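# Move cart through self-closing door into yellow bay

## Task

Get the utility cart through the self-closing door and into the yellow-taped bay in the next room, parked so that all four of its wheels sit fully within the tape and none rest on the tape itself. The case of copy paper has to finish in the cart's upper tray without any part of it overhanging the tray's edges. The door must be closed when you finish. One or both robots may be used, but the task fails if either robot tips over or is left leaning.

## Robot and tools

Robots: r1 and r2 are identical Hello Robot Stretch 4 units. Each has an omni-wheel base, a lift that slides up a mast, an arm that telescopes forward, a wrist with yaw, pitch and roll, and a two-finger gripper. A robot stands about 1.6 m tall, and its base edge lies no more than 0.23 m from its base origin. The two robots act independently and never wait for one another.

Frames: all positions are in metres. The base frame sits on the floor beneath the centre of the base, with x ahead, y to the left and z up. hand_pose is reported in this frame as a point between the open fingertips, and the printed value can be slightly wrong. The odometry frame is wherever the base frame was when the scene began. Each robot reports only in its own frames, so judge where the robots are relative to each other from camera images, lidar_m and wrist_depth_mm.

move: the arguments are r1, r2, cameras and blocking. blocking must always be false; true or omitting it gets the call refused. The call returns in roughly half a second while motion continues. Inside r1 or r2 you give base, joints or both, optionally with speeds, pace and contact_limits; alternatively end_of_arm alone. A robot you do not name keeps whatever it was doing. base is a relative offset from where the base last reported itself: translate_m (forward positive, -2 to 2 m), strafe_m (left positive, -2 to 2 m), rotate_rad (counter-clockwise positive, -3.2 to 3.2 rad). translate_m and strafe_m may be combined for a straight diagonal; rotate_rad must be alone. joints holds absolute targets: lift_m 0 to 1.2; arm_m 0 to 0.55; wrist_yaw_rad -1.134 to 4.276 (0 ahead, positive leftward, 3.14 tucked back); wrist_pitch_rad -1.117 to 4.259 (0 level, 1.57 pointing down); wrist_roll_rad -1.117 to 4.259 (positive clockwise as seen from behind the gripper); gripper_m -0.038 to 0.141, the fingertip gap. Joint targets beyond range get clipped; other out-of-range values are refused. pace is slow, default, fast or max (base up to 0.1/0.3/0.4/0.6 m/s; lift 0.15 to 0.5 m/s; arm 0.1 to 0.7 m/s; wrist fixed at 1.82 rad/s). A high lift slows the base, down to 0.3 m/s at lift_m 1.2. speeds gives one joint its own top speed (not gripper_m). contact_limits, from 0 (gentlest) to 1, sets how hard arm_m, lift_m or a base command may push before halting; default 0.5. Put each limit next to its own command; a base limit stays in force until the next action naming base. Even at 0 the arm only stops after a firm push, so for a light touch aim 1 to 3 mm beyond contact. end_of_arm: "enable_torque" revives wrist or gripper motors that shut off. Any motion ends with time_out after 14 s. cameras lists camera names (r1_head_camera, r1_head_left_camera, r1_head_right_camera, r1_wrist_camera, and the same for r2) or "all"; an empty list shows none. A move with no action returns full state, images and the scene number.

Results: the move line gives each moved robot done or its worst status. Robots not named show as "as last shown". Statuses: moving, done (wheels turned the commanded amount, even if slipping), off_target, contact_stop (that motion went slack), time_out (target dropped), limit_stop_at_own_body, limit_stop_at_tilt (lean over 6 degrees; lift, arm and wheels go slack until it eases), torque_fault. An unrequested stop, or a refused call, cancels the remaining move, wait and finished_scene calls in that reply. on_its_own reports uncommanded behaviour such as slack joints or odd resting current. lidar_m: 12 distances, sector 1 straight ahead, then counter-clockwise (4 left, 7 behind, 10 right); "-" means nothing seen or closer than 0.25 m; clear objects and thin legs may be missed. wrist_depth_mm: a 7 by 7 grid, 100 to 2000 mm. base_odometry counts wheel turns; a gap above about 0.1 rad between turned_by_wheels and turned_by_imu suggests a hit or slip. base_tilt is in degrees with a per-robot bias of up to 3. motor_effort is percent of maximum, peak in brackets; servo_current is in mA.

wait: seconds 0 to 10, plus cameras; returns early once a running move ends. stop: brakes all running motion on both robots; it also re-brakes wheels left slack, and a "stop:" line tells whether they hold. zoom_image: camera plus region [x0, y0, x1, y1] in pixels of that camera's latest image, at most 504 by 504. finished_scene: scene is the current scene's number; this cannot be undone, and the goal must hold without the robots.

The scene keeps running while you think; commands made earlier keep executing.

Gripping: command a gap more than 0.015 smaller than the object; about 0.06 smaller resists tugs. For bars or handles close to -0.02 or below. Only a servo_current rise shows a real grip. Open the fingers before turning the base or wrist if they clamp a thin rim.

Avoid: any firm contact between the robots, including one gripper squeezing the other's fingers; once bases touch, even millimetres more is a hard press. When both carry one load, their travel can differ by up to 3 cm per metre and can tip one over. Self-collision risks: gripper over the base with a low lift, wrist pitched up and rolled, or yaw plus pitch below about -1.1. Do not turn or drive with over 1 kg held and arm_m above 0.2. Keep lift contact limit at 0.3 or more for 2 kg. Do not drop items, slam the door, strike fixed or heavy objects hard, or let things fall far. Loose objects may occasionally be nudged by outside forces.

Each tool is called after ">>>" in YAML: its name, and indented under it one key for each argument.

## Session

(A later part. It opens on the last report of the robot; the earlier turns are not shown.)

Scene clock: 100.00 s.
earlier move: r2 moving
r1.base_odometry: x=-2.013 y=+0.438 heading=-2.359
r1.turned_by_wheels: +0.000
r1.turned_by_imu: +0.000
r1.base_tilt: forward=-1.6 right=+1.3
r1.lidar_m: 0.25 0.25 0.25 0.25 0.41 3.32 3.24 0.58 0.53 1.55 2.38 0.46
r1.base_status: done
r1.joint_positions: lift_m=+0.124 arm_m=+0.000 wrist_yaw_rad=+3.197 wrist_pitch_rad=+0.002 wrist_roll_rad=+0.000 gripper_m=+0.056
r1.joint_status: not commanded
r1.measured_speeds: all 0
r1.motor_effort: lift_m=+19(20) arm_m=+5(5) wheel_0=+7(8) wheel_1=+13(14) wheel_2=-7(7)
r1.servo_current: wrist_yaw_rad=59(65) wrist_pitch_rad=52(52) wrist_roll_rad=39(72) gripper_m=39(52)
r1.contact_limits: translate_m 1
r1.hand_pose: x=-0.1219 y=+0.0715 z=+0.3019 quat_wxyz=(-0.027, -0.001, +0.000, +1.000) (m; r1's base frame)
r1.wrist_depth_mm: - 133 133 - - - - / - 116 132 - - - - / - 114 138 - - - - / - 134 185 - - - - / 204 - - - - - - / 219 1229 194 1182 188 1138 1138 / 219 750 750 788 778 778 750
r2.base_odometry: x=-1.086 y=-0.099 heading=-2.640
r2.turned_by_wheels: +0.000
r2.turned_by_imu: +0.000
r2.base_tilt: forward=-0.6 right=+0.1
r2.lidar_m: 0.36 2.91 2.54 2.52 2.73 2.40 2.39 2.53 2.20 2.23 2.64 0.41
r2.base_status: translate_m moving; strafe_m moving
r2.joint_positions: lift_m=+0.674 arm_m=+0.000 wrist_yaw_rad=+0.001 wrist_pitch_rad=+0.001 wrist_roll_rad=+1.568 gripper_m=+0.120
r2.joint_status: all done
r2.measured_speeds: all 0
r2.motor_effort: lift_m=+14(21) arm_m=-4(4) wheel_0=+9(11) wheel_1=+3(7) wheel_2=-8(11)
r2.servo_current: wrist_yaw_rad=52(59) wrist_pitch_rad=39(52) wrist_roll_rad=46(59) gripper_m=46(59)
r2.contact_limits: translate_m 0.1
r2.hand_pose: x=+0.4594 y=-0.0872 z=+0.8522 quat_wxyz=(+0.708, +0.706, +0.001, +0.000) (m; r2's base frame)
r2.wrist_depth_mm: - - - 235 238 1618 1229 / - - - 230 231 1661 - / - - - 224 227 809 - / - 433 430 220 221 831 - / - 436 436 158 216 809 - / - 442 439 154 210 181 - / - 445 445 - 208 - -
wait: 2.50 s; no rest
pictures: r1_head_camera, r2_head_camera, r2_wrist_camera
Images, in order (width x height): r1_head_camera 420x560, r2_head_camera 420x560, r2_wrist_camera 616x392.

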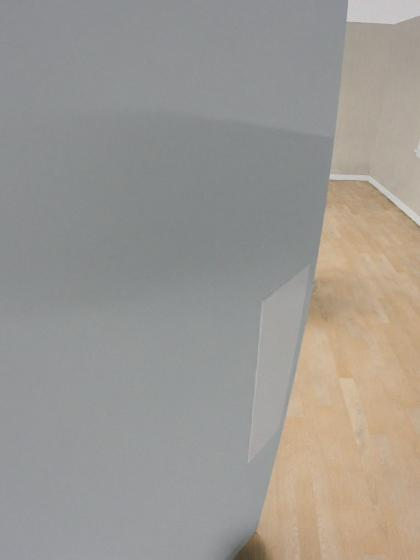

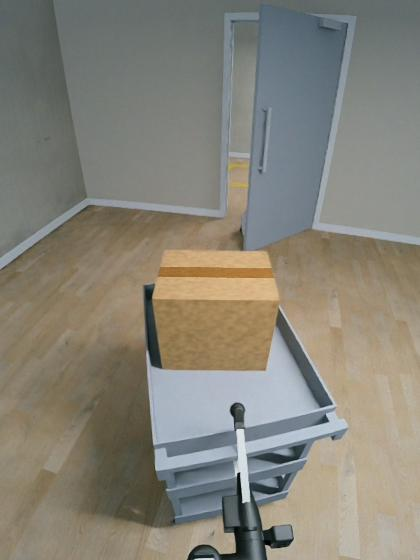

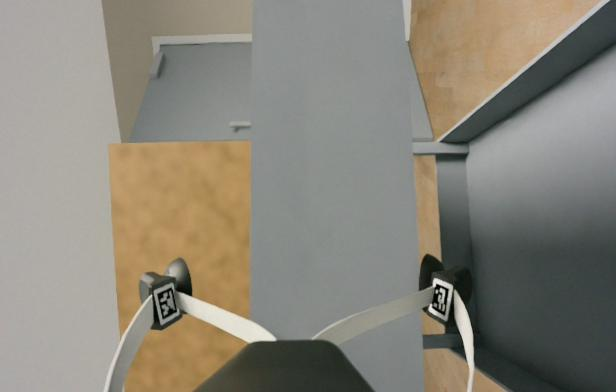

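>>> move:
  r2: {"joints":{"lift_m":0.668,"gripper_m":-0.03}}
  r1: {"base":{"translate_m":0.55,"strafe_m":0.2},"pace":"slow","contact_limits":{"translate_m":1}}
  blocking: false

>>> wait:
  seconds: 2.5
  cameras: ["r2_wrist_camera","r2_head_camera"]

Scene clock: 109.17 s.
earlier move: r2 done
move: r1 moving; r2 moving
r1.base_odometry: x=-2.019 y=+0.426 heading=-2.358
r1.turned_by_wheels: +0.001
r1.turned_by_imu: +0.001
r1.base_tilt: forward=-1.6 right=+1.3
r1.lidar_m: 0.25 0.25 0.27 0.25 0.40 3.31 3.28 0.57 0.53 1.58 2.43 3.46
r1.base_status: translate_m moving; strafe_m moving
r1.joint_positions: lift_m=+0.124 arm_m=+0.000 wrist_yaw_rad=+3.197 wrist_pitch_rad=+0.002 wrist_roll_rad=+0.000 gripper_m=+0.056
r1.joint_status: not commanded
r1.measured_speeds: translate_m=+0.049 strafe_m=+0.017 rotate_rad=+0.003 lift_m=+0.000 arm_m=+0.000 wrist_yaw_rad=+0.000 wrist_pitch_rad=+0.000 wrist_roll_rad=+0.000
r1.motor_effort: lift_m=+19(20) arm_m=+4(5) wheel_0=+10(10) wheel_1=+16(19) wheel_2=-13(13)
r1.servo_current: wrist_yaw_rad=46(72) wrist_pitch_rad=39(46) wrist_roll_rad=46(65) gripper_m=39(46)
r1.contact_limits: translate_m 1
r1.hand_pose: x=-0.1219 y=+0.0715 z=+0.3019 quat_wxyz=(-0.027, -0.001, +0.000, +1.000) (m; r1's base frame)
r1.wrist_depth_mm: - 133 133 - - - - / - 116 133 - - - - / - 114 138 - - - - / - 134 185 - - - - / 205 - - - - - - / 220 1229 193 1182 187 1118 1098 / 218 759 750 798 778 759 750
r2.base_odometry: x=-1.086 y=-0.099 heading=-2.640
r2.turned_by_wheels: +0.000
r2.turned_by_imu: +0.000
r2.base_tilt: forward=-0.7 right=+0.1
r2.lidar_m: 0.34 2.87 2.54 2.52 2.73 2.39 2.40 2.52 2.20 2.20 2.64 0.42
r2.base_status: done
r2.joint_positions: lift_m=+0.668 arm_m=+0.000 wrist_yaw_rad=+0.001 wrist_pitch_rad=+0.001 wrist_roll_rad=+1.568 gripper_m=+0.106
r2.joint_status: lift_m moving; gripper_m moving
r2.measured_speeds: translate_m=+0.000 strafe_m=+0.000 rotate_rad=+0.000 lift_m=-0.001 arm_m=+0.000 wrist_yaw_rad=+0.000 wrist_pitch_rad=+0.000 wrist_roll_rad=+0.000
r2.motor_effort: lift_m=+13(15) arm_m=-4(4) wheel_0=+4(4) wheel_1=+4(5) wheel_2=-8(9)
r2.servo_current: wrist_yaw_rad=46(59) wrist_pitch_rad=39(46) wrist_roll_rad=46(59) gripper_m=137(137)
r2.contact_limits: translate_m 0.1
r2.hand_pose: x=+0.4594 y=-0.0873 z=+0.8462 quat_wxyz=(+0.708, +0.706, +0.001, +0.000) (m; r2's base frame)
r2.wrist_depth_mm: - - - 236 237 1661 1182 / - - - 229 232 1661 - / - - 427 224 227 788 - / - 433 430 220 223 831 - / - 439 433 215 216 809 - / - 436 172 211 199 - - / - 445 442 - - - -
pictures: none

Scene clock: 111.03 s.
earlier move: r1 moving; r2 done
r1.base_odometry: x=-2.094 y=+0.266 heading=-2.358
r1.turned_by_wheels: +0.000
r1.turned_by_imu: +0.000
r1.base_tilt: forward=-1.6 right=+1.3
r1.lidar_m: 0.30 0.25 - 0.25 0.27 0.75 3.44 0.69 0.69 2.37 2.51 3.58
r1.base_status: translate_m moving; strafe_m moving
r1.joint_positions: lift_m=+0.124 arm_m=+0.000 wrist_yaw_rad=+3.197 wrist_pitch_rad=+0.002 wrist_roll_rad=+0.000 gripper_m=+0.056
r1.joint_status: not commanded
r1.measured_speeds: translate_m=+0.095 strafe_m=+0.034 rotate_rad=-0.001 lift_m=+0.000 arm_m=+0.000 wrist_yaw_rad=+0.000 wrist_pitch_rad=+0.000 wrist_roll_rad=+0.000
r1.motor_effort: lift_m=+19(20) arm_m=+5(5) wheel_0=+2(10) wheel_1=+10(19) wheel_2=-8(14)
r1.servo_current: wrist_yaw_rad=52(72) wrist_pitch_rad=46(46) wrist_roll_rad=52(65) gripper_m=39(52)
r1.contact_limits: translate_m 1
r1.hand_pose: x=-0.1219 y=+0.0715 z=+0.3019 quat_wxyz=(-0.027, -0.001, +0.000, +1.000) (m; r1's base frame)
r1.wrist_depth_mm: - 133 133 - - - - / - 116 132 - - - - / - 114 138 - - - - / - 134 185 - - - - / 205 - - - - - - / 219 1205 194 1205 187 1118 1098 / 217 759 741 788 768 759 759
r2.base_odometry: x=-1.086 y=-0.099 heading=-2.640
r2.turned_by_wheels: +0.000
r2.turned_by_imu: +0.000
r2.base_tilt: forward=-0.7 right=+0.1
r2.lidar_m: 0.34 0.39 2.53 2.53 2.74 2.39 2.40 2.55 2.20 2.21 2.64 0.41
r2.base_status: done
r2.joint_positions: lift_m=+0.668 arm_m=+0.000 wrist_yaw_rad=+0.000 wrist_pitch_rad=+0.007 wrist_roll_rad=+1.568 gripper_m=-0.027
r2.joint_status: all done
r2.measured_speeds: all 0
r2.motor_effort: lift_m=+17(17) arm_m=-4(4) wheel_0=+0(4) wheel_1=+3(5) wheel_2=-4(9)
r2.servo_current: wrist_yaw_rad=46(59) wrist_pitch_rad=52(52) wrist_roll_rad=59(65) gripper_m=247(488)
r2.contact_limits: translate_m 0.1
r2.hand_pose: x=+0.4593 y=-0.0874 z=+0.8443 quat_wxyz=(+0.708, +0.706, +0.003, -0.002) (m; r2's base frame)
r2.wrist_depth_mm: - - - 229 234 1618 1138 / - - - 225 227 1708 - / - - 421 220 223 732 - / - 424 427 216 219 - - / - 430 430 213 213 768 - / - 430 174 208 191 160 - / - 442 442 - 129 - -
wait: 1.87 of 2.5 s (r2 has come to rest)
pictures: r2_head_camera, r2_wrist_camera
Images, in order (width x height): r2_head_camera 420x560, r2_wrist_camera 616x392.

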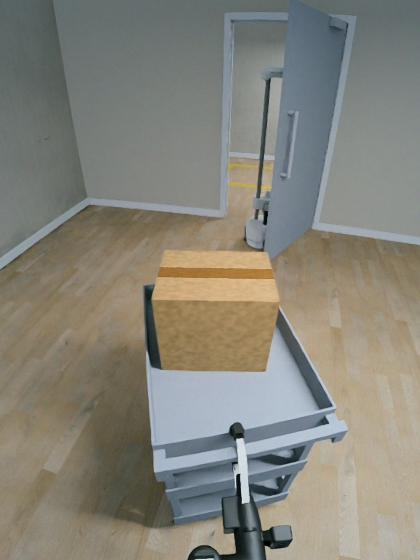

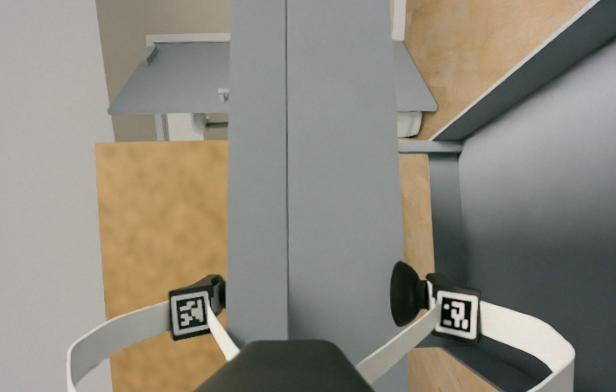

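>>> move:
  r2: {"joints":{"gripper_m":0.12}}
  blocking: false

>>> wait:
  seconds: 1.2
  cameras: []

>>> move:
  r2: {"base":{"translate_m":0.05},"pace":"slow","contact_limits":{"translate_m":0.1}}
  blocking: false

>>> wait:
  seconds: 1
  cameras: ["r2_wrist_camera","r2_head_camera"]

Scene clock: 125.43 s.
earlier move: r1 done
move: r2 moving
r1.base_odometry: x=-2.261 y=-0.091 heading=-2.358
r1.turned_by_wheels: +0.000
r1.turned_by_imu: +0.002
r1.base_tilt: forward=-1.6 right=+1.3
r1.lidar_m: 1.47 0.25 0.25 - 0.25 0.35 3.84 1.06 1.25 2.53 2.68 1.62
r1.base_status: done
r1.joint_positions: lift_m=+0.124 arm_m=+0.000 wrist_yaw_rad=+3.196 wrist_pitch_rad=+0.002 wrist_roll_rad=+0.000 gripper_m=+0.056
r1.joint_status: not commanded
r1.measured_speeds: all 0
r1.motor_effort: lift_m=+20(20) arm_m=+4(5) wheel_0=+1(2) wheel_1=+8(8) wheel_2=-2(2)
r1.servo_current: wrist_yaw_rad=46(65) wrist_pitch_rad=39(52) wrist_roll_rad=59(59) gripper_m=46(46)
r1.contact_limits: translate_m 1
r1.hand_pose: x=-0.1219 y=+0.0715 z=+0.3019 quat_wxyz=(-0.027, -0.001, +0.000, +1.000) (m; r1's base frame)
r1.wrist_depth_mm: - 133 132 - - 415 267 / - 116 132 - - 424 270 / - 114 138 - - 436 254 / - 134 185 - - 439 256 / 204 1756 - - - 512 256 / 218 1205 193 1182 187 442 282 / 217 741 759 778 788 343 278
r2.base_odometry: x=-1.086 y=-0.099 heading=-2.640
r2.turned_by_wheels: +0.000
r2.turned_by_imu: +0.001
r2.base_tilt: forward=-0.7 right=+0.1
r2.lidar_m: 0.35 2.86 2.54 2.50 2.70 2.36 2.42 2.53 2.22 2.21 2.65 0.43
r2.base_status: not commanded
r2.joint_positions: lift_m=+0.668 arm_m=+0.000 wrist_yaw_rad=+0.000 wrist_pitch_rad=+0.007 wrist_roll_rad=+1.568 gripper_m=-0.003
r2.joint_status: gripper_m moving
r2.measured_speeds: translate_m=+0.000 strafe_m=+0.000 rotate_rad=+0.000 lift_m=+0.000 arm_m=+0.000 wrist_yaw_rad=-0.005 wrist_pitch_rad=+0.000 wrist_roll_rad=+0.000
r2.motor_effort: lift_m=+17(17) arm_m=-4(4) wheel_0=+0(1) wheel_1=+3(3) wheel_2=-4(4)
r2.servo_current: wrist_yaw_rad=52(59) wrist_pitch_rad=46(52) wrist_roll_rad=46(52) gripper_m=65(273)
r2.contact_limits: translate_m 0.1
r2.hand_pose: x=+0.4593 y=-0.0874 z=+0.8443 quat_wxyz=(+0.708, +0.706, +0.002, -0.002) (m; r2's base frame)
r2.wrist_depth_mm: - - - 236 - 1618 1205 / - - - 229 234 1756 - / - - 424 224 227 768 - / - 424 430 219 222 - - / - 433 430 216 216 - - / - 436 177 211 192 162 - / - 445 442 - - - -
pictures: none

Scene clock: 126.63 s.
earlier move: r2 moving
r1.base_odometry: x=-2.261 y=-0.091 heading=-2.358
r1.turned_by_wheels: +0.000
r1.turned_by_imu: +0.000
r1.base_tilt: forward=-1.6 right=+1.3
r1.lidar_m: 1.45 0.25 0.25 - 0.25 0.35 3.82 1.04 1.29 2.53 2.67 1.59
r1.base_status: done
r1.joint_positions: lift_m=+0.124 arm_m=+0.000 wrist_yaw_rad=+3.196 wrist_pitch_rad=+0.002 wrist_roll_rad=+0.000 gripper_m=+0.056
r1.joint_status: not commanded
r1.measured_speeds: all 0
r1.motor_effort: lift_m=+20(20) arm_m=+5(5) wheel_0=+1(3) wheel_1=+8(8) wheel_2=-2(2)
r1.servo_current: wrist_yaw_rad=52(78) wrist_pitch_rad=39(52) wrist_roll_rad=46(65) gripper_m=39(46)
r1.contact_limits: translate_m 1
r1.hand_pose: x=-0.1219 y=+0.0715 z=+0.3019 quat_wxyz=(-0.027, -0.001, +0.000, +1.000) (m; r1's base frame)
r1.wrist_depth_mm: - 133 133 - - 413 267 / - 116 132 - - 421 271 / - 114 138 - - 436 254 / - 134 185 - - 439 255 / 206 1708 - - - 512 257 / 219 1205 194 1160 187 442 281 / 218 759 741 788 768 342 278
r2.base_odometry: x=-1.086 y=-0.099 heading=-2.640
r2.turned_by_wheels: +0.000
r2.turned_by_imu: +0.000
r2.base_tilt: forward=-0.7 right=+0.1
r2.lidar_m: 0.36 2.88 2.51 2.53 2.72 2.38 2.40 2.54 2.21 2.22 2.64 0.44
r2.base_status: not commanded
r2.joint_positions: lift_m=+0.668 arm_m=+0.000 wrist_yaw_rad=-0.004 wrist_pitch_rad=+0.007 wrist_roll_rad=+1.568 gripper_m=+0.115
r2.joint_status: gripper_m moving
r2.measured_speeds: translate_m=+0.000 strafe_m=+0.000 rotate_rad=+0.000 lift_m=+0.000 arm_m=+0.000 wrist_yaw_rad=+0.001 wrist_pitch_rad=+0.000 wrist_roll_rad=+0.000
r2.motor_effort: lift_m=+17(17) arm_m=+4(4) wheel_0=+0(1) wheel_1=+3(3) wheel_2=-4(4)
r2.servo_current: wrist_yaw_rad=46(59) wrist_pitch_rad=46(52) wrist_roll_rad=52(59) gripper_m=72(273)
r2.contact_limits: translate_m 0.1
r2.hand_pose: x=+0.4589 y=-0.0885 z=+0.8443 quat_wxyz=(+0.708, +0.706, +0.001, -0.004) (m; r2's base frame)
r2.wrist_depth_mm: - - - 257 260 1661 1182 / - - - 250 254 1708 - / - - 449 245 247 788 - / - 452 449 239 240 - - / - 455 452 233 234 820 - / - 459 191 173 191 - - / - - 462 - - - -
wait: 1.20 s; no rest
pictures: none
No camera images: "cameras" was empty.

Scene clock: 127.13 s.
earlier move: r2 moving
move: r2 moving
r1: as last shown
r1.lidar_m: 1.44 0.25 0.25 - 0.25 0.35 3.82 1.04 1.26 2.52 2.67 1.61
r1.motor_effort: lift_m=+19(20) arm_m=+4(5) wheel_0=+2(3) wheel_1=+8(9) wheel_2=-2(2)
r1.servo_current: wrist_yaw_rad=52(65) wrist_pitch_rad=39(46) wrist_roll_rad=46(59) gripper_m=39(46)
r1.contact_limits: translate_m 1
r1.wrist_depth_mm: - 133 133 - - 413 267 / - 116 133 - - 427 270 / - 114 138 - - 433 254 / - 134 185 - - 442 256 / 206 1708 - - - 512 257 / 220 1205 193 1160 188 445 279 / 217 750 741 798 788 345 279
r2.base_odometry: x=-1.097 y=-0.105 heading=-2.640
r2.turned_by_wheels: +0.000
r2.turned_by_imu: +0.000
r2.base_tilt: forward=-0.7 right=+0.0
r2.lidar_m: 0.35 2.92 2.53 2.51 2.74 2.40 2.41 2.50 2.22 2.22 2.64 0.41
r2.base_status: translate_m moving
r2.joint_positions: lift_m=+0.668 arm_m=+0.000 wrist_yaw_rad=-0.004 wrist_pitch_rad=+0.005 wrist_roll_rad=+1.568 gripper_m=+0.120
r2.joint_status: gripper_m moving
r2.measured_speeds: translate_m=+0.049 strafe_m=+0.000 rotate_rad=+0.000 lift_m=+0.000 arm_m=+0.000 wrist_yaw_rad=+0.000 wrist_pitch_rad=+0.000 wrist_roll_rad=+0.000
r2.motor_effort: lift_m=+17(17) arm_m=+4(4) wheel_0=+5(8) wheel_1=+6(7) wheel_2=-11(11)
r2.servo_current: wrist_yaw_rad=52(52) wrist_pitch_rad=46(52) wrist_roll_rad=39(59) gripper_m=59(72)
r2.contact_limits: translate_m 0.1
r2.hand_pose: x=+0.4590 y=-0.0885 z=+0.8449 quat_wxyz=(+0.708, +0.706, +0.000, -0.003) (m; r2's base frame)
r2.wrist_depth_mm: - - - 245 251 1661 1229 / - - - 240 243 1756 - / - - 439 235 237 778 - / - 445 439 228 231 831 - / - 445 445 223 224 809 - / - 445 181 163 200 - - / - 452 452 - - - -
pictures: none

Scene clock: 128.13 s.
earlier move: r2 moving
r1.base_odometry: x=-2.261 y=-0.091 heading=-2.358
r1.turned_by_wheels: +0.000
r1.turned_by_imu: +0.000
r1.base_tilt: forward=-1.6 right=+1.3
r1.lidar_m: 1.44 0.26 0.25 - 0.25 0.37 3.78 1.05 1.24 2.52 2.67 1.62
r1.base_status: not commanded
r1.joint_positions: lift_m=+0.124 arm_m=+0.000 wrist_yaw_rad=+3.196 wrist_pitch_rad=+0.002 wrist_roll_rad=+0.000 gripper_m=+0.056
r1.joint_status: not commanded
r1.measured_speeds: all 0
r1.motor_effort: lift_m=+20(20) arm_m=+5(5) wheel_0=+1(3) wheel_1=+8(9) wheel_2=-2(2)
r1.servo_current: wrist_yaw_rad=52(65) wrist_pitch_rad=46(46) wrist_roll_rad=52(72) gripper_m=33(46)
r1.contact_limits: translate_m 1
r1.hand_pose: x=-0.1219 y=+0.0715 z=+0.3019 quat_wxyz=(-0.027, -0.001, +0.000, +1.000) (m; r1's base frame)
r1.wrist_depth_mm: - 133 132 - - 415 267 / - 116 133 - - 424 270 / - 114 138 - - 439 254 / - 134 185 - - 439 257 / 204 1708 - - - 512 256 / 220 1182 194 1182 187 442 279 / 218 759 750 798 778 345 279
r2.base_odometry: x=-1.129 y=-0.123 heading=-2.640
r2.turned_by_wheels: +0.000
r2.turned_by_imu: +0.000
r2.base_tilt: forward=-0.7 right=+0.1
r2.lidar_m: 0.35 0.37 2.52 2.50 2.79 2.42 2.44 2.57 2.22 2.24 2.66 0.40
r2.base_status: translate_m moving
r2.joint_positions: lift_m=+0.668 arm_m=+0.000 wrist_yaw_rad=-0.005 wrist_pitch_rad=+0.002 wrist_roll_rad=+1.569 gripper_m=+0.120
r2.joint_status: all done
r2.measured_speeds: all 0
r2.motor_effort: lift_m=+17(17) arm_m=+4(4) wheel_0=+5(10) wheel_1=+4(8) wheel_2=-9(16)
r2.servo_current: wrist_yaw_rad=59(59) wrist_pitch_rad=39(52) wrist_roll_rad=52(59) gripper_m=52(72)
r2.contact_limits: translate_m 0.1
r2.hand_pose: x=+0.4588 y=-0.0888 z=+0.8455 quat_wxyz=(+0.708, +0.706, -0.001, -0.003) (m; r2's base frame)
r2.wrist_depth_mm: - - - 214 217 1708 1255 / - - - 211 211 1708 500 / - - 413 147 206 759 - / - 418 410 142 201 798 - / - 415 415 139 197 788 - / - 418 180 145 191 187 - / - 424 424 - 189 - -
wait: 1.00 s; no rest
pictures: r2_head_camera, r2_wrist_camera
Images, in order (width x height): r2_head_camera 420x560, r2_wrist_camera 616x392.

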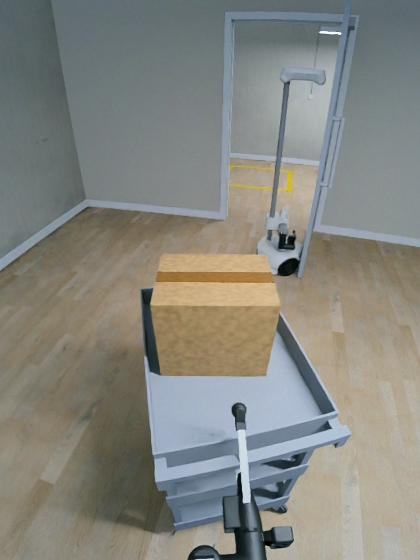

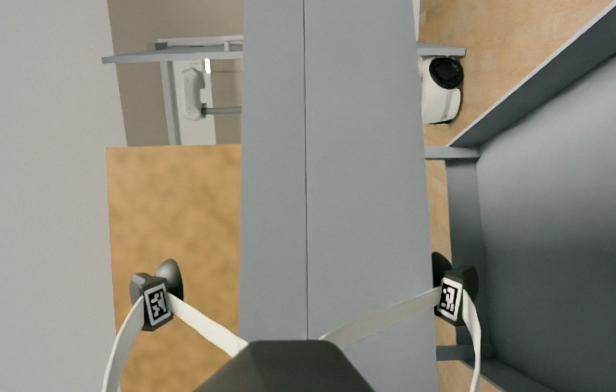

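>>> move:
  r1: {"base":{"strafe_m":0.48},"pace":"slow","contact_limits":{"strafe_m":0.9}}
  r2: {"base":{"translate_m":0.018},"joints":{"lift_m":0.665},"pace":"slow","contact_limits":{"translate_m":0.1}}
  blocking: false

>>> wait:
  seconds: 1
  cameras: ["r2_wrist_camera"]

>>> move:
  r2: {"joints":{"gripper_m":-0.03}}
  blocking: false

>>> wait:
  seconds: 1.8
  cameras: ["r2_wrist_camera","r2_head_camera"]

Scene clock: 135.27 s.
earlier move: r2 done
move: r1 moving; r2 moving
r1.base_odometry: x=-2.251 y=-0.101 heading=-2.358
r1.turned_by_wheels: +0.000
r1.turned_by_imu: +0.000
r1.base_tilt: forward=-1.6 right=+1.3
r1.lidar_m: 1.42 0.25 0.25 - 0.25 0.35 3.81 1.05 1.29 2.54 2.68 1.56
r1.base_status: strafe_m moving
r1.joint_positions: lift_m=+0.124 arm_m=+0.000 wrist_yaw_rad=+3.196 wrist_pitch_rad=+0.002 wrist_roll_rad=+0.000 gripper_m=+0.056
r1.joint_status: not commanded
r1.measured_speeds: translate_m=+0.000 strafe_m=+0.056 rotate_rad=-0.001 lift_m=+0.000 arm_m=+0.000 wrist_yaw_rad=+0.000 wrist_pitch_rad=+0.000 wrist_roll_rad=+0.000
r1.motor_effort: lift_m=+19(20) arm_m=+4(5) wheel_0=-13(13) wheel_1=+10(10) wheel_2=+0(2)
r1.servo_current: wrist_yaw_rad=46(72) wrist_pitch_rad=52(52) wrist_roll_rad=59(59) gripper_m=46(46)
r1.contact_limits: strafe_m 0.9
r1.hand_pose: x=-0.1219 y=+0.0715 z=+0.3019 quat_wxyz=(-0.027, -0.001, +0.000, +1.000) (m; r1's base frame)
r1.wrist_depth_mm: - 133 132 - - 392 260 / - 116 132 - - 407 244 / - 114 138 - - 413 265 / - 134 185 - - 415 249 / 205 1708 - - - 421 272 / 219 1205 194 1182 187 418 272 / 219 750 759 778 778 329 271
r2.base_odometry: x=-1.140 y=-0.129 heading=-2.640
r2.turned_by_wheels: +0.000
r2.turned_by_imu: +0.000
r2.base_tilt: forward=-0.7 right=+0.0
r2.lidar_m: 0.31 0.35 2.50 2.52 2.77 2.45 2.46 2.53 2.19 2.23 2.66 0.41
r2.base_status: translate_m moving
r2.joint_positions: lift_m=+0.666 arm_m=+0.000 wrist_yaw_rad=-0.005 wrist_pitch_rad=+0.001 wrist_roll_rad=+1.569 gripper_m=+0.120
r2.joint_status: lift_m moving
r2.measured_speeds: translate_m=+0.039 strafe_m=+0.000 rotate_rad=+0.005 lift_m=+0.000 arm_m=+0.000 wrist_yaw_rad=+0.000 wrist_pitch_rad=+0.000 wrist_roll_rad=+0.000
r2.motor_effort: lift_m=+12(15) arm_m=+4(4) wheel_0=+0(8) wheel_1=+7(8) wheel_2=-15(19)
r2.servo_current: wrist_yaw_rad=65(65) wrist_pitch_rad=39(46) wrist_roll_rad=52(52) gripper_m=52(59)
r2.contact_limits: translate_m 0.1
r2.hand_pose: x=+0.4588 y=-0.0889 z=+0.8437 quat_wxyz=(+0.708, +0.706, -0.002, -0.002) (m; r2's base frame)
r2.wrist_depth_mm: - - - 216 217 1756 1229 / - - - 210 211 1708 525 / - - 413 146 206 778 - / - 418 413 142 201 798 - / - 421 418 139 195 723 - / - 216 178 145 189 182 - / - 427 421 - 186 - -
pictures: none

Scene clock: 135.90 s.
earlier move: r1 moving; r2 done
r1.base_odometry: x=-2.212 y=-0.141 heading=-2.358
r1.turned_by_wheels: +0.000
r1.turned_by_imu: +0.000
r1.base_tilt: forward=-1.6 right=+1.3
r1.lidar_m: 1.43 0.25 0.25 - 0.25 0.31 3.93 1.09 1.27 2.57 2.74 1.54
r1.base_status: strafe_m moving
r1.joint_positions: lift_m=+0.124 arm_m=+0.000 wrist_yaw_rad=+3.196 wrist_pitch_rad=+0.002 wrist_roll_rad=+0.000 gripper_m=+0.056
r1.joint_status: not commanded
r1.measured_speeds: translate_m=+0.000 strafe_m=+0.100 rotate_rad=-0.002 lift_m=+0.000 arm_m=+0.000 wrist_yaw_rad=+0.000 wrist_pitch_rad=+0.000 wrist_roll_rad=+0.000
r1.motor_effort: lift_m=+19(20) arm_m=+5(5) wheel_0=-11(15) wheel_1=+8(12) wheel_2=+1(2)
r1.servo_current: wrist_yaw_rad=46(72) wrist_pitch_rad=39(52) wrist_roll_rad=33(65) gripper_m=39(46)
r1.contact_limits: strafe_m 0.9
r1.hand_pose: x=-0.1219 y=+0.0715 z=+0.3019 quat_wxyz=(-0.027, -0.001, +0.000, +1.000) (m; r1's base frame)
r1.wrist_depth_mm: - 133 132 - - 366 231 / - 116 133 - - 368 233 / - 114 138 - - 375 238 / - 134 186 - - 379 238 / 205 - - - - 382 239 / 220 1205 193 1205 188 387 239 / 217 750 759 788 778 283 239
r2.base_odometry: x=-1.145 y=-0.132 heading=-2.640
r2.turned_by_wheels: +0.000
r2.turned_by_imu: +0.000
r2.base_tilt: forward=-0.7 right=+0.1
r2.lidar_m: 0.33 0.35 2.51 2.49 2.81 2.45 2.46 2.54 2.23 2.25 2.63 0.39
r2.base_status: done
r2.joint_positions: lift_m=+0.666 arm_m=+0.000 wrist_yaw_rad=-0.005 wrist_pitch_rad=+0.001 wrist_roll_rad=+1.569 gripper_m=+0.120
r2.joint_status: all done
r2.measured_speeds: all 0
r2.motor_effort: lift_m=+9(15) arm_m=+4(4) wheel_0=+6(8) wheel_1=+6(8) wheel_2=-12(19)
r2.servo_current: wrist_yaw_rad=59(65) wrist_pitch_rad=39(46) wrist_roll_rad=39(59) gripper_m=59(59)
r2.contact_limits: translate_m 0.1
r2.hand_pose: x=+0.4588 y=-0.0889 z=+0.8437 quat_wxyz=(+0.708, +0.706, -0.002, -0.002) (m; r2's base frame)
r2.wrist_depth_mm: - - - 217 219 1756 1182 / - - - 211 212 1756 500 / - - 415 147 208 798 - / - 418 413 143 202 798 - / - 418 415 140 197 732 - / - 421 178 139 191 187 - / - 427 427 - 188 - -
wait: 0.63 of 1 s (r2 has come to rest)
pictures: r2_wrist_camera
Images, in order (width x height): r2_wrist_camera 616x392.

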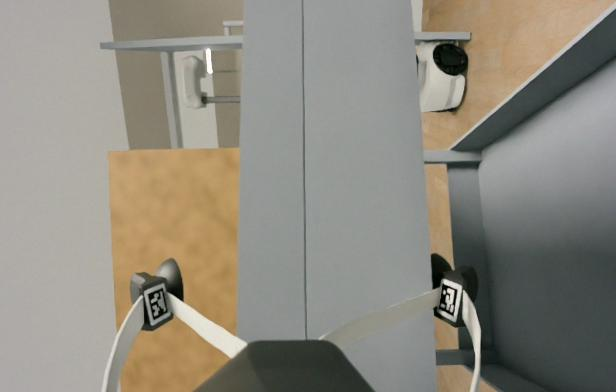

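Scene clock: 136.40 s.
earlier move: r1 moving
move: r2 moving
r1.base_odometry: x=-2.177 y=-0.176 heading=-2.358
r1.turned_by_wheels: +0.000
r1.turned_by_imu: +0.001
r1.base_tilt: forward=-1.6 right=+1.3
r1.lidar_m: 1.46 0.26 0.25 - 0.25 0.30 3.96 1.11 1.27 2.65 2.80 1.51
r1.base_status: strafe_m moving
r1.joint_positions: lift_m=+0.124 arm_m=+0.000 wrist_yaw_rad=+3.196 wrist_pitch_rad=+0.002 wrist_roll_rad=+0.000 gripper_m=+0.056
r1.joint_status: not commanded
r1.measured_speeds: translate_m=-0.001 strafe_m=+0.100 rotate_rad=+0.008 lift_m=+0.000 arm_m=+0.000 wrist_yaw_rad=+0.000 wrist_pitch_rad=+0.000 wrist_roll_rad=+0.000
r1.motor_effort: lift_m=+20(20) arm_m=+4(5) wheel_0=-9(14) wheel_1=+7(10) wheel_2=+0(1)
r1.servo_current: wrist_yaw_rad=46(65) wrist_pitch_rad=39(46) wrist_roll_rad=46(65) gripper_m=39(46)
r1.contact_limits: strafe_m 0.9
r1.hand_pose: x=-0.1219 y=+0.0715 z=+0.3019 quat_wxyz=(-0.027, -0.001, +0.000, +1.000) (m; r1's base frame)
r1.wrist_depth_mm: - 133 133 - - 317 211 / - 116 133 - - 319 214 / - 114 138 - - 324 216 / - 134 185 - - 325 218 / 205 - - - 1921 329 219 / 219 1182 195 1182 187 330 219 / 216 750 759 788 647 273 219
r2.base_odometry: x=-1.145 y=-0.132 heading=-2.640
r2.turned_by_wheels: +0.000
r2.turned_by_imu: +0.000
r2.base_tilt: forward=-0.7 right=+0.1
r2.lidar_m: 0.32 0.34 2.49 2.51 2.80 2.45 2.48 2.55 2.22 2.22 2.66 0.37
r2.base_status: not commanded
r2.joint_positions: lift_m=+0.666 arm_m=+0.000 wrist_yaw_rad=-0.005 wrist_pitch_rad=+0.001 wrist_roll_rad=+1.569 gripper_m=+0.106
r2.joint_status: gripper_m moving
r2.measured_speeds: translate_m=+0.001 strafe_m=+0.000 rotate_rad=+0.000 lift_m=+0.000 arm_m=+0.000 wrist_yaw_rad=+0.000 wrist_pitch_rad=+0.000 wrist_roll_rad=+0.002
r2.motor_effort: lift_m=+10(10) arm_m=+4(4) wheel_0=+5(6) wheel_1=+5(6) wheel_2=-11(12)
r2.servo_current: wrist_yaw_rad=52(65) wrist_pitch_rad=46(46) wrist_roll_rad=46(59) gripper_m=221(221)
r2.contact_limits: translate_m 0.1
r2.hand_pose: x=+0.4588 y=-0.0889 z=+0.8436 quat_wxyz=(+0.708, +0.706, -0.002, -0.002) (m; r2's base frame)
r2.wrist_depth_mm: - - - 216 219 1708 1229 / - - - 211 212 1708 517 / - - 410 205 207 732 - / - 415 413 143 202 759 - / - 415 415 195 196 778 - / - 418 143 190 191 182 - / - 421 421 - 187 - -
pictures: none

Scene clock: 138.20 s.
earlier move: r1 moving; r2 moving
r1.base_odometry: x=-2.050 y=-0.303 heading=-2.356
r1.turned_by_wheels: +0.002
r1.turned_by_imu: -0.004
r1.base_tilt: forward=-1.6 right=+1.3
r1.lidar_m: 1.56 2.65 0.25 - 0.25 0.25 0.56 1.22 1.24 2.78 2.95 1.48
r1.base_status: strafe_m moving
r1.joint_positions: lift_m=+0.124 arm_m=+0.000 wrist_yaw_rad=+3.196 wrist_pitch_rad=+0.002 wrist_roll_rad=+0.000 gripper_m=+0.056
r1.joint_status: not commanded
r1.measured_speeds: translate_m=-0.007 strafe_m=+0.103 rotate_rad=+0.035 lift_m=+0.000 arm_m=+0.000 wrist_yaw_rad=+0.000 wrist_pitch_rad=+0.000 wrist_roll_rad=+0.000
r1.motor_effort: lift_m=+20(20) arm_m=+4(5) wheel_0=-32(33) wheel_1=+35(35) wheel_2=+5(7)
r1.servo_current: wrist_yaw_rad=59(72) wrist_pitch_rad=39(52) wrist_roll_rad=39(65) gripper_m=39(52)
r1.contact_limits: strafe_m 0.9
r1.hand_pose: x=-0.1218 y=+0.0716 z=+0.3019 quat_wxyz=(-0.027, -0.001, +0.000, +1.000) (m; r1's base frame)
r1.wrist_depth_mm: - 134 249 - 394 233 177 / - 119 135 - 399 236 179 / - 120 158 - 373 237 181 / 109 135 200 - 413 239 182 / 211 - - - 379 241 182 / 231 1229 194 1182 188 240 183 / 226 750 750 154 387 214 183
r2.base_odometry: x=-1.145 y=-0.132 heading=-2.640
r2.turned_by_wheels: +0.000
r2.turned_by_imu: +0.001
r2.base_tilt: forward=-0.7 right=+0.1
r2.lidar_m: 0.33 0.33 2.52 2.50 2.80 2.45 2.46 2.55 2.22 2.21 2.65 0.40
r2.base_status: not commanded
r2.joint_positions: lift_m=+0.665 arm_m=+0.000 wrist_yaw_rad=+0.002 wrist_pitch_rad=+0.004 wrist_roll_rad=+1.570 gripper_m=-0.028
r2.joint_status: gripper_m moving
r2.measured_speeds: all 0
r2.motor_effort: lift_m=+15(15) arm_m=-4(4) wheel_0=+2(6) wheel_1=+2(6) wheel_2=+2(12)
r2.servo_current: wrist_yaw_rad=33(65) wrist_pitch_rad=39(46) wrist_roll_rad=46(59) gripper_m=241(475)
r2.contact_limits: translate_m 0.1
r2.hand_pose: x=+0.4594 y=-0.0869 z=+0.8422 quat_wxyz=(+0.707, +0.707, +0.002, -0.001) (m; r2's base frame)
r2.wrist_depth_mm: - - 134 196 198 1576 1160 / - - 131 193 193 1708 - / - 392 128 189 189 778 - / - 392 125 186 186 778 - / - 399 123 182 183 778 - / - 402 121 179 179 160 - / - 410 119 - 138 - -
wait: 1.80 s; no rest
pictures: r2_head_camera, r2_wrist_camera
Images, in order (width x height): r2_head_camera 420x560, r2_wrist_camera 616x392.

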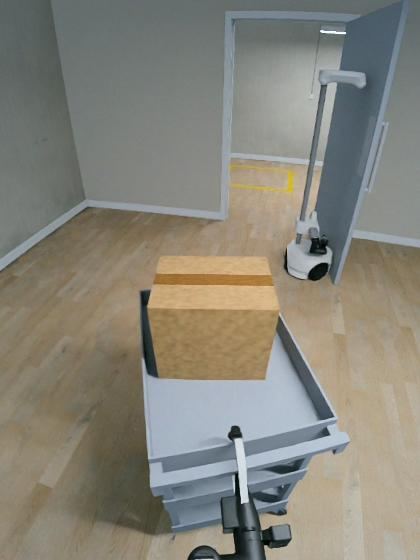

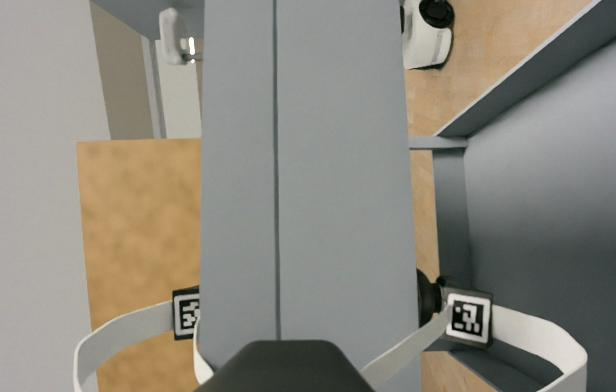

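>>> move:
  r2: {"base":{"translate_m":-0.4},"contact_limits":{"translate_m":0.3}}
  blocking: false

>>> wait:
  seconds: 2

>>> wait:
  seconds: 0.5
  cameras: ["r2_head_camera"]

Scene clock: 145.27 s.
earlier move: r1 done; r2 done
move: r2 moving
r1.base_odometry: x=-1.924 y=-0.430 heading=-2.357
r1.turned_by_wheels: -0.001
r1.turned_by_imu: +0.000
r1.base_tilt: forward=-1.6 right=+1.3
r1.lidar_m: 1.53 2.69 0.25 - 0.25 0.25 0.55 1.24 1.22 2.79 2.93 1.50
r1.base_status: done
r1.joint_positions: lift_m=+0.124 arm_m=+0.000 wrist_yaw_rad=+3.196 wrist_pitch_rad=+0.002 wrist_roll_rad=+0.000 gripper_m=+0.056
r1.joint_status: not commanded
r1.measured_speeds: all 0
r1.motor_effort: lift_m=+19(20) arm_m=+4(4) wheel_0=-31(31) wheel_1=+35(35) wheel_2=+6(6)
r1.servo_current: wrist_yaw_rad=52(65) wrist_pitch_rad=39(52) wrist_roll_rad=59(59) gripper_m=39(46)
r1.contact_limits: strafe_m 0.9
r1.hand_pose: x=-0.1218 y=+0.0716 z=+0.3019 quat_wxyz=(-0.027, -0.001, +0.000, +1.000) (m; r1's base frame)
r1.wrist_depth_mm: - 134 248 - 394 231 176 / - 118 135 - 402 235 179 / - 120 159 - 370 237 181 / 109 135 200 - 415 239 181 / 211 - - - 379 239 182 / 230 1205 193 1182 188 241 183 / 226 759 750 154 387 215 183
r2.base_odometry: x=-1.118 y=-0.117 heading=-2.639
r2.turned_by_wheels: +0.001
r2.turned_by_imu: +0.002
r2.base_tilt: forward=-0.7 right=+0.0
r2.lidar_m: 0.35 0.35 2.52 2.50 2.77 2.43 2.44 2.54 2.24 2.22 2.63 0.41
r2.base_status: translate_m moving
r2.joint_positions: lift_m=+0.665 arm_m=+0.000 wrist_yaw_rad=+0.007 wrist_pitch_rad=+0.004 wrist_roll_rad=+1.570 gripper_m=-0.028
r2.joint_status: all done
r2.measured_speeds: translate_m=-0.123 strafe_m=-0.001 rotate_rad=+0.001 lift_m=+0.000 arm_m=+0.000 wrist_yaw_rad=+0.003 wrist_pitch_rad=+0.000 wrist_roll_rad=+0.000
r2.motor_effort: lift_m=+15(15) arm_m=-3(4) wheel_0=-8(10) wheel_1=-9(10) wheel_2=+22(22)
r2.servo_current: wrist_yaw_rad=52(59) wrist_pitch_rad=46(46) wrist_roll_rad=39(52) gripper_m=221(228)
r2.contact_limits: translate_m 0.3
r2.hand_pose: x=+0.4599 y=-0.0854 z=+0.8422 quat_wxyz=(+0.707, +0.707, +0.004, +0.001) (m; r2's base frame)
r2.wrist_depth_mm: - - 135 198 198 1576 1182 / - - 134 196 196 1661 - / - 392 392 192 192 759 - / - 399 129 190 189 778 - / - 404 128 186 187 778 - / - 413 126 184 185 159 - / - 421 421 - - 549 -
pictures: none

Scene clock: 147.27 s.
earlier move: r2 moving
r1.base_odometry: x=-1.924 y=-0.430 heading=-2.357
r1.turned_by_wheels: +0.000
r1.turned_by_imu: +0.000
r1.base_tilt: forward=-1.6 right=+1.3
r1.lidar_m: 1.85 2.69 0.25 - 0.25 0.25 0.55 1.26 1.24 2.77 2.95 1.95
r1.base_status: done
r1.joint_positions: lift_m=+0.124 arm_m=+0.000 wrist_yaw_rad=+3.196 wrist_pitch_rad=+0.002 wrist_roll_rad=+0.000 gripper_m=+0.056
r1.joint_status: not commanded
r1.measured_speeds: all 0
r1.motor_effort: lift_m=+20(20) arm_m=+4(4) wheel_0=-31(31) wheel_1=+35(36) wheel_2=+6(7)
r1.servo_current: wrist_yaw_rad=39(72) wrist_pitch_rad=39(52) wrist_roll_rad=52(65) gripper_m=39(46)
r1.contact_limits: strafe_m 0.9
r1.hand_pose: x=-0.1218 y=+0.0716 z=+0.3019 quat_wxyz=(-0.027, -0.001, +0.000, +1.000) (m; r1's base frame)
r1.wrist_depth_mm: - 134 248 - 397 232 177 / - 118 135 - 399 235 179 / - 120 158 - 375 237 181 / 109 135 201 - 413 240 182 / 212 - - - 379 240 182 / 229 1205 193 1182 187 240 183 / 225 759 750 154 382 214 183
r2.base_odometry: x=-0.795 y=+0.061 heading=-2.639
r2.turned_by_wheels: +0.000
r2.turned_by_imu: +0.002
r2.base_tilt: forward=-0.7 right=+0.1
r2.lidar_m: 0.34 0.33 2.60 2.62 2.36 2.08 2.08 2.40 2.11 2.12 2.53 0.40
r2.base_status: translate_m moving
r2.joint_positions: lift_m=+0.665 arm_m=+0.000 wrist_yaw_rad=+0.007 wrist_pitch_rad=+0.004 wrist_roll_rad=+1.570 gripper_m=-0.028
r2.joint_status: all done
r2.measured_speeds: translate_m=-0.011 strafe_m=+0.000 rotate_rad=-0.001 lift_m=+0.000 arm_m=+0.000 wrist_yaw_rad=+0.000 wrist_pitch_rad=+0.000 wrist_roll_rad=+0.000
r2.motor_effort: lift_m=+16(16) arm_m=-4(4) wheel_0=+3(10) wheel_1=-1(10) wheel_2=+6(24)
r2.servo_current: wrist_yaw_rad=59(72) wrist_pitch_rad=52(52) wrist_roll_rad=46(59) gripper_m=208(228)
r2.contact_limits: translate_m 0.3
r2.hand_pose: x=+0.4599 y=-0.0854 z=+0.8422 quat_wxyz=(+0.707, +0.707, +0.004, +0.001) (m; r2's base frame)
r2.wrist_depth_mm: - - 137 199 201 1618 1205 / - - 135 196 197 1576 - / - 392 392 193 193 759 - / - 397 129 190 190 788 - / - 402 128 187 187 788 - / - 407 126 183 184 160 - / - 418 124 - 130 554 -
wait: 2.00 s; no rest
pictures: none

Scene clock: 147.60 s.
earlier move: r2 done
r1.base_odometry: x=-1.924 y=-0.430 heading=-2.357
r1.turned_by_wheels: +0.000
r1.turned_by_imu: +0.000
r1.base_tilt: forward=-1.6 right=+1.3
r1.lidar_m: 1.82 2.66 0.25 - 0.25 0.25 0.53 1.25 1.25 2.81 2.96 1.96
r1.base_status: done
r1.joint_positions: lift_m=+0.124 arm_m=+0.000 wrist_yaw_rad=+3.196 wrist_pitch_rad=+0.002 wrist_roll_rad=+0.000 gripper_m=+0.056
r1.joint_status: not commanded
r1.measured_speeds: all 0
r1.motor_effort: lift_m=+19(20) arm_m=+4(4) wheel_0=-30(31) wheel_1=+35(36) wheel_2=+6(7)
r1.servo_current: wrist_yaw_rad=52(72) wrist_pitch_rad=39(52) wrist_roll_rad=26(65) gripper_m=39(46)
r1.contact_limits: strafe_m 0.9
r1.hand_pose: x=-0.1218 y=+0.0716 z=+0.3019 quat_wxyz=(-0.027, -0.001, +0.000, +1.000) (m; r1's base frame)
r1.wrist_depth_mm: - 134 249 - 397 232 177 / - 118 135 - 399 235 178 / - 119 159 - 373 236 180 / 109 135 200 - 413 238 182 / 213 - - - 382 240 182 / 229 1205 193 1182 187 241 183 / 226 750 759 153 387 215 182
r2.base_odometry: x=-0.795 y=+0.061 heading=-2.639
r2.turned_by_wheels: +0.000
r2.turned_by_imu: +0.000
r2.base_tilt: forward=-0.6 right=+0.1
r2.lidar_m: 0.31 0.34 2.60 2.61 2.38 2.07 2.07 2.43 2.11 2.11 2.53 0.39
r2.base_status: done
r2.joint_positions: lift_m=+0.665 arm_m=+0.000 wrist_yaw_rad=+0.007 wrist_pitch_rad=+0.004 wrist_roll_rad=+1.570 gripper_m=-0.028
r2.joint_status: all done
r2.measured_speeds: all 0
r2.motor_effort: lift_m=+16(16) arm_m=-4(4) wheel_0=+0(10) wheel_1=-2(10) wheel_2=+5(24)
r2.servo_current: wrist_yaw_rad=46(72) wrist_pitch_rad=39(52) wrist_roll_rad=46(59) gripper_m=208(228)
r2.contact_limits: translate_m 0.3
r2.hand_pose: x=+0.4599 y=-0.0854 z=+0.8422 quat_wxyz=(+0.707, +0.707, +0.004, +0.001) (m; r2's base frame)
r2.wrist_depth_mm: - - 136 199 201 1576 1160 / - - 135 196 197 1618 - / - 392 394 192 193 768 - / - 397 130 190 190 788 - / - 407 128 186 187 788 - / - 407 126 184 185 160 - / - 418 124 - 130 564 -
wait: 0.33 of 0.5 s (r2 has come to rest)
pictures: r2_head_camera
Images, in order (width x height): r2_head_camera 420x560.

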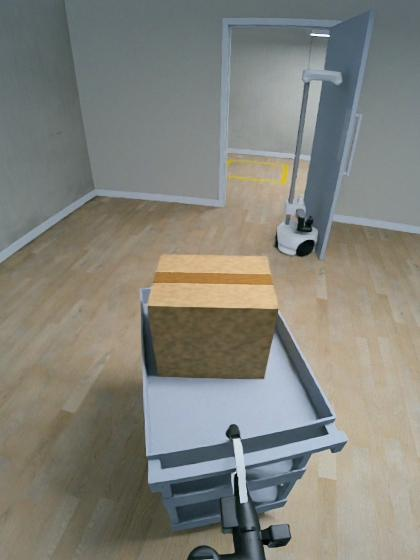

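>>> move:
  r2: {"base":{"strafe_m":-0.5,"translate_m":-0.08},"contact_limits":{"translate_m":0.4}}
  blocking: false

>>> wait:
  seconds: 4
  cameras: []

>>> move:
  r2: {"base":{"rotate_rad":0.7},"pace":"slow"}
  blocking: false

>>> wait:
  seconds: 4
  cameras: ["r2_head_camera"]

Scene clock: 154.80 s.
move: r2 moving
r1: as last shown
r1.lidar_m: 1.80 2.65 0.25 - 0.25 0.25 0.54 1.25 1.23 2.77 2.94 1.96
r1.motor_effort: lift_m=+20(20) arm_m=+4(4) wheel_0=-31(31) wheel_1=+35(36) wheel_2=+6(6)
r1.servo_current: wrist_yaw_rad=46(72) wrist_pitch_rad=39(52) wrist_roll_rad=46(72) gripper_m=46(46)
r1.contact_limits: strafe_m 0.9
r1.wrist_depth_mm: - 134 250 - 394 232 176 / - 119 135 - 399 235 178 / - 120 159 - 373 237 180 / 109 135 200 - 410 240 181 / 212 - - - 382 240 182 / 229 1229 194 1182 188 241 183 / 226 759 759 153 384 214 183
r2.base_odometry: x=-0.806 y=+0.092 heading=-2.638
r2.turned_by_wheels: +0.001
r2.turned_by_imu: +0.002
r2.base_tilt: forward=-0.6 right=+0.0
r2.lidar_m: 0.29 0.32 2.63 2.65 2.40 2.09 2.08 2.37 2.09 2.09 2.49 0.42
r2.base_status: translate_m moving; strafe_m moving
r2.joint_positions: lift_m=+0.665 arm_m=+0.000 wrist_yaw_rad=+0.008 wrist_pitch_rad=+0.004 wrist_roll_rad=+1.570 gripper_m=-0.028
r2.joint_status: not commanded
r2.measured_speeds: translate_m=-0.022 strafe_m=-0.130 rotate_rad=+0.000 lift_m=+0.000 arm_m=+0.000 wrist_yaw_rad=+0.000 wrist_pitch_rad=+0.000 wrist_roll_rad=+0.000
r2.motor_effort: lift_m=+16(16) arm_m=-4(4) wheel_0=+17(19) wheel_1=-10(10) wheel_2=+11(12)
r2.servo_current: wrist_yaw_rad=72(72) wrist_pitch_rad=46(46) wrist_roll_rad=39(52) gripper_m=208(215)
r2.contact_limits: translate_m 0.4
r2.hand_pose: x=+0.4600 y=-0.0852 z=+0.8422 quat_wxyz=(+0.707, +0.707, +0.004, +0.001) (m; r2's base frame)
r2.wrist_depth_mm: - - 140 204 205 1576 1182 / - - 138 200 202 1756 - / - - 397 195 196 759 - / - 399 131 191 192 768 - / - 404 129 187 189 778 - / - 410 126 185 185 160 - / - 415 124 - 130 - -
pictures: none

Scene clock: 157.40 s.
earlier move: r2 done
r1.base_odometry: x=-1.924 y=-0.430 heading=-2.357
r1.turned_by_wheels: +0.000
r1.turned_by_imu: +0.000
r1.base_tilt: forward=-1.6 right=+1.3
r1.lidar_m: 1.95 2.67 0.25 - 0.25 0.25 0.55 1.22 1.21 2.80 2.95 4.20
r1.base_status: not commanded
r1.joint_positions: lift_m=+0.124 arm_m=+0.000 wrist_yaw_rad=+3.196 wrist_pitch_rad=+0.002 wrist_roll_rad=+0.000 gripper_m=+0.056
r1.joint_status: not commanded
r1.measured_speeds: all 0
r1.motor_effort: lift_m=+20(20) arm_m=+4(4) wheel_0=-31(31) wheel_1=+35(36) wheel_2=+6(7)
r1.servo_current: wrist_yaw_rad=52(72) wrist_pitch_rad=46(52) wrist_roll_rad=46(72) gripper_m=39(52)
r1.contact_limits: strafe_m 0.9
r1.hand_pose: x=-0.1218 y=+0.0716 z=+0.3019 quat_wxyz=(-0.027, -0.001, +0.000, +1.000) (m; r1's base frame)
r1.wrist_depth_mm: - 134 248 - 394 231 176 / - 119 135 - 402 236 179 / - 120 159 - 373 237 181 / 109 135 200 - 413 238 181 / 212 - - - 379 241 182 / 229 1182 193 1182 188 241 183 / 225 750 759 153 384 215 183
r2.base_odometry: x=-0.966 y=+0.537 heading=-2.637
r2.turned_by_wheels: +0.001
r2.turned_by_imu: +0.007
r2.base_tilt: forward=-0.7 right=+0.0
r2.lidar_m: 0.25 0.27 3.11 3.11 2.44 2.17 2.14 1.83 1.62 1.61 1.95 0.48
r2.base_status: done
r2.joint_positions: lift_m=+0.665 arm_m=+0.000 wrist_yaw_rad=+0.021 wrist_pitch_rad=+0.004 wrist_roll_rad=+1.573 gripper_m=-0.028
r2.joint_status: not commanded
r2.measured_speeds: all 0
r2.on_its_own: wrist_yaw_rad is at rest, and its servo_current (124 mA) is outside its rest range (0 to 104 mA)
r2.motor_effort: lift_m=+15(16) arm_m=-4(4) wheel_0=+12(22) wheel_1=+4(10) wheel_2=+11(14)
r2.servo_current: wrist_yaw_rad=124(130) wrist_pitch_rad=39(52) wrist_roll_rad=52(59) gripper_m=202(221)
r2.contact_limits: translate_m 0.4
r2.hand_pose: x=+0.4611 y=-0.0813 z=+0.8423 quat_wxyz=(+0.706, +0.708, +0.009, +0.006) (m; r2's base frame)
r2.wrist_depth_mm: - - - - - 1661 1138 / - - - 306 - 1618 1160 / - - - 300 342 1499 418 / - - - 250 279 1708 473 / - - - 221 233 1863 549 / - 421 180 202 196 158 - / - 151 176 - 134 707 -
wait: 2.60 of 4 s (r2 has come to rest)
pictures: none
No camera images: "cameras" was empty.

Scene clock: 157.90 s.
move: r2 moving
r1: as last shown
r1.lidar_m: 1.94 2.66 0.25 - 0.25 0.25 0.54 1.25 1.21 2.79 2.96 4.16
r1.motor_effort: lift_m=+20(20) arm_m=+4(4) wheel_0=-31(31) wheel_1=+35(35) wheel_2=+6(6)
r1.servo_current: wrist_yaw_rad=46(65) wrist_pitch_rad=39(46) wrist_roll_rad=52(65) gripper_m=39(46)
r1.contact_limits: strafe_m 0.9
r1.wrist_depth_mm: - 134 249 - 392 232 177 / - 118 135 - 397 236 179 / - 120 159 - 373 237 180 / 109 135 200 - 415 238 181 / 212 - - - 382 240 183 / 231 1229 193 1182 187 242 183 / 225 759 759 153 387 214 182
r2.base_odometry: x=-0.966 y=+0.537 heading=-2.514
r2.turned_by_wheels: +0.123
r2.turned_by_imu: +0.119
r2.base_tilt: forward=-0.7 right=+0.1
r2.lidar_m: 0.25 0.28 3.11 3.13 2.30 2.15 2.22 1.74 1.61 1.66 2.14 0.44
r2.base_status: rotate_rad moving
r2.joint_positions: lift_m=+0.665 arm_m=+0.000 wrist_yaw_rad=+0.006 wrist_pitch_rad=+0.004 wrist_roll_rad=+1.571 gripper_m=-0.028
r2.joint_status: not commanded
r2.measured_speeds: translate_m=+0.000 strafe_m=+0.000 rotate_rad=+0.489 lift_m=+0.000 arm_m=+0.000 wrist_yaw_rad=-0.031 wrist_pitch_rad=+0.000 wrist_roll_rad=-0.026
r2.motor_effort: lift_m=+15(15) arm_m=-3(4) wheel_0=-10(13) wheel_1=-4(5) wheel_2=-11(14)
r2.servo_current: wrist_yaw_rad=46(130) wrist_pitch_rad=39(46) wrist_roll_rad=33(59) gripper_m=189(202)
r2.hand_pose: x=+0.4598 y=-0.0858 z=+0.8423 quat_wxyz=(+0.707, +0.707, +0.003, +0.001) (m; r2's base frame)
r2.wrist_depth_mm: - - - 289 - 1708 1160 / - - - 304 336 342 1042 / - - - 267 297 1661 1229 / - - - 242 258 1708 492 / - - - 213 221 1863 - / - 415 175 196 191 156 - / - 158 178 - 140 - -
pictures: none

Scene clock: 159.37 s.
earlier move: r2 done
r1.base_odometry: x=-1.924 y=-0.430 heading=-2.357
r1.turned_by_wheels: +0.000
r1.turned_by_imu: +0.000
r1.base_tilt: forward=-1.6 right=+1.3
r1.lidar_m: 1.93 2.68 0.25 - 0.25 0.25 0.54 1.23 1.20 2.77 2.96 2.24
r1.base_status: not commanded
r1.joint_positions: lift_m=+0.124 arm_m=+0.000 wrist_yaw_rad=+3.196 wrist_pitch_rad=+0.002 wrist_roll_rad=+0.000 gripper_m=+0.056
r1.joint_status: not commanded
r1.measured_speeds: all 0
r1.motor_effort: lift_m=+20(20) arm_m=+4(4) wheel_0=-31(31) wheel_1=+35(35) wheel_2=+6(6)
r1.servo_current: wrist_yaw_rad=59(65) wrist_pitch_rad=46(52) wrist_roll_rad=52(65) gripper_m=39(52)
r1.contact_limits: strafe_m 0.9
r1.hand_pose: x=-0.1218 y=+0.0716 z=+0.3019 quat_wxyz=(-0.027, -0.001, +0.000, +1.000) (m; r1's base frame)
r1.wrist_depth_mm: - 134 248 - 394 232 177 / - 118 135 - 399 235 179 / - 120 159 - 373 237 180 / 109 135 201 - 410 238 181 / 212 - - - 379 241 182 / 230 1205 193 1182 187 241 183 / 226 759 750 154 384 215 182
r2.base_odometry: x=-0.966 y=+0.537 heading=-1.939
r2.turned_by_wheels: +0.575
r2.turned_by_imu: +0.557
r2.base_tilt: forward=-0.7 right=+0.0
r2.lidar_m: 0.35 3.10 3.17 2.27 2.13 2.21 1.73 1.62 1.67 2.20 0.45 0.36
r2.base_status: done
r2.joint_positions: lift_m=+0.665 arm_m=+0.000 wrist_yaw_rad=-0.011 wrist_pitch_rad=+0.004 wrist_roll_rad=+1.568 gripper_m=-0.028
r2.joint_status: not commanded
r2.measured_speeds: all 0
r2.motor_effort: lift_m=+15(15) arm_m=+4(4) wheel_0=-7(16) wheel_1=-6(9) wheel_2=-11(16)
r2.servo_current: wrist_yaw_rad=78(130) wrist_pitch_rad=46(52) wrist_roll_rad=39(72) gripper_m=169(202)
r2.hand_pose: x=+0.4583 y=-0.0907 z=+0.8423 quat_wxyz=(+0.708, +0.706, -0.003, -0.005) (m; r2's base frame)
r2.wrist_depth_mm: - - 107 163 163 676 - / - 362 109 167 167 - - / - 377 112 172 172 - - / - 402 115 176 176 768 - / - 427 118 180 181 - - / - 452 122 185 186 157 - / - - 123 - 125 1537 449
wait: 1.47 of 4 s (r2 has come to rest)
pictures: r2_head_camera
Images, in order (width x height): r2_head_camera 420x560.

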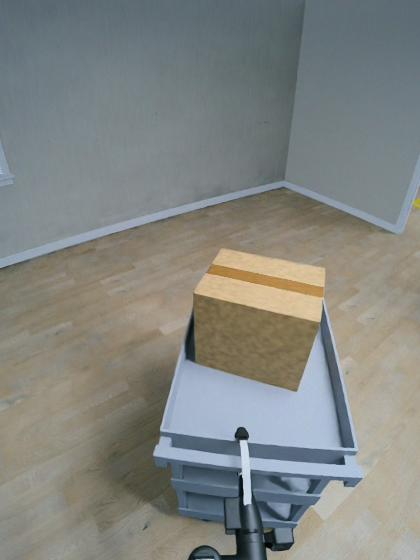

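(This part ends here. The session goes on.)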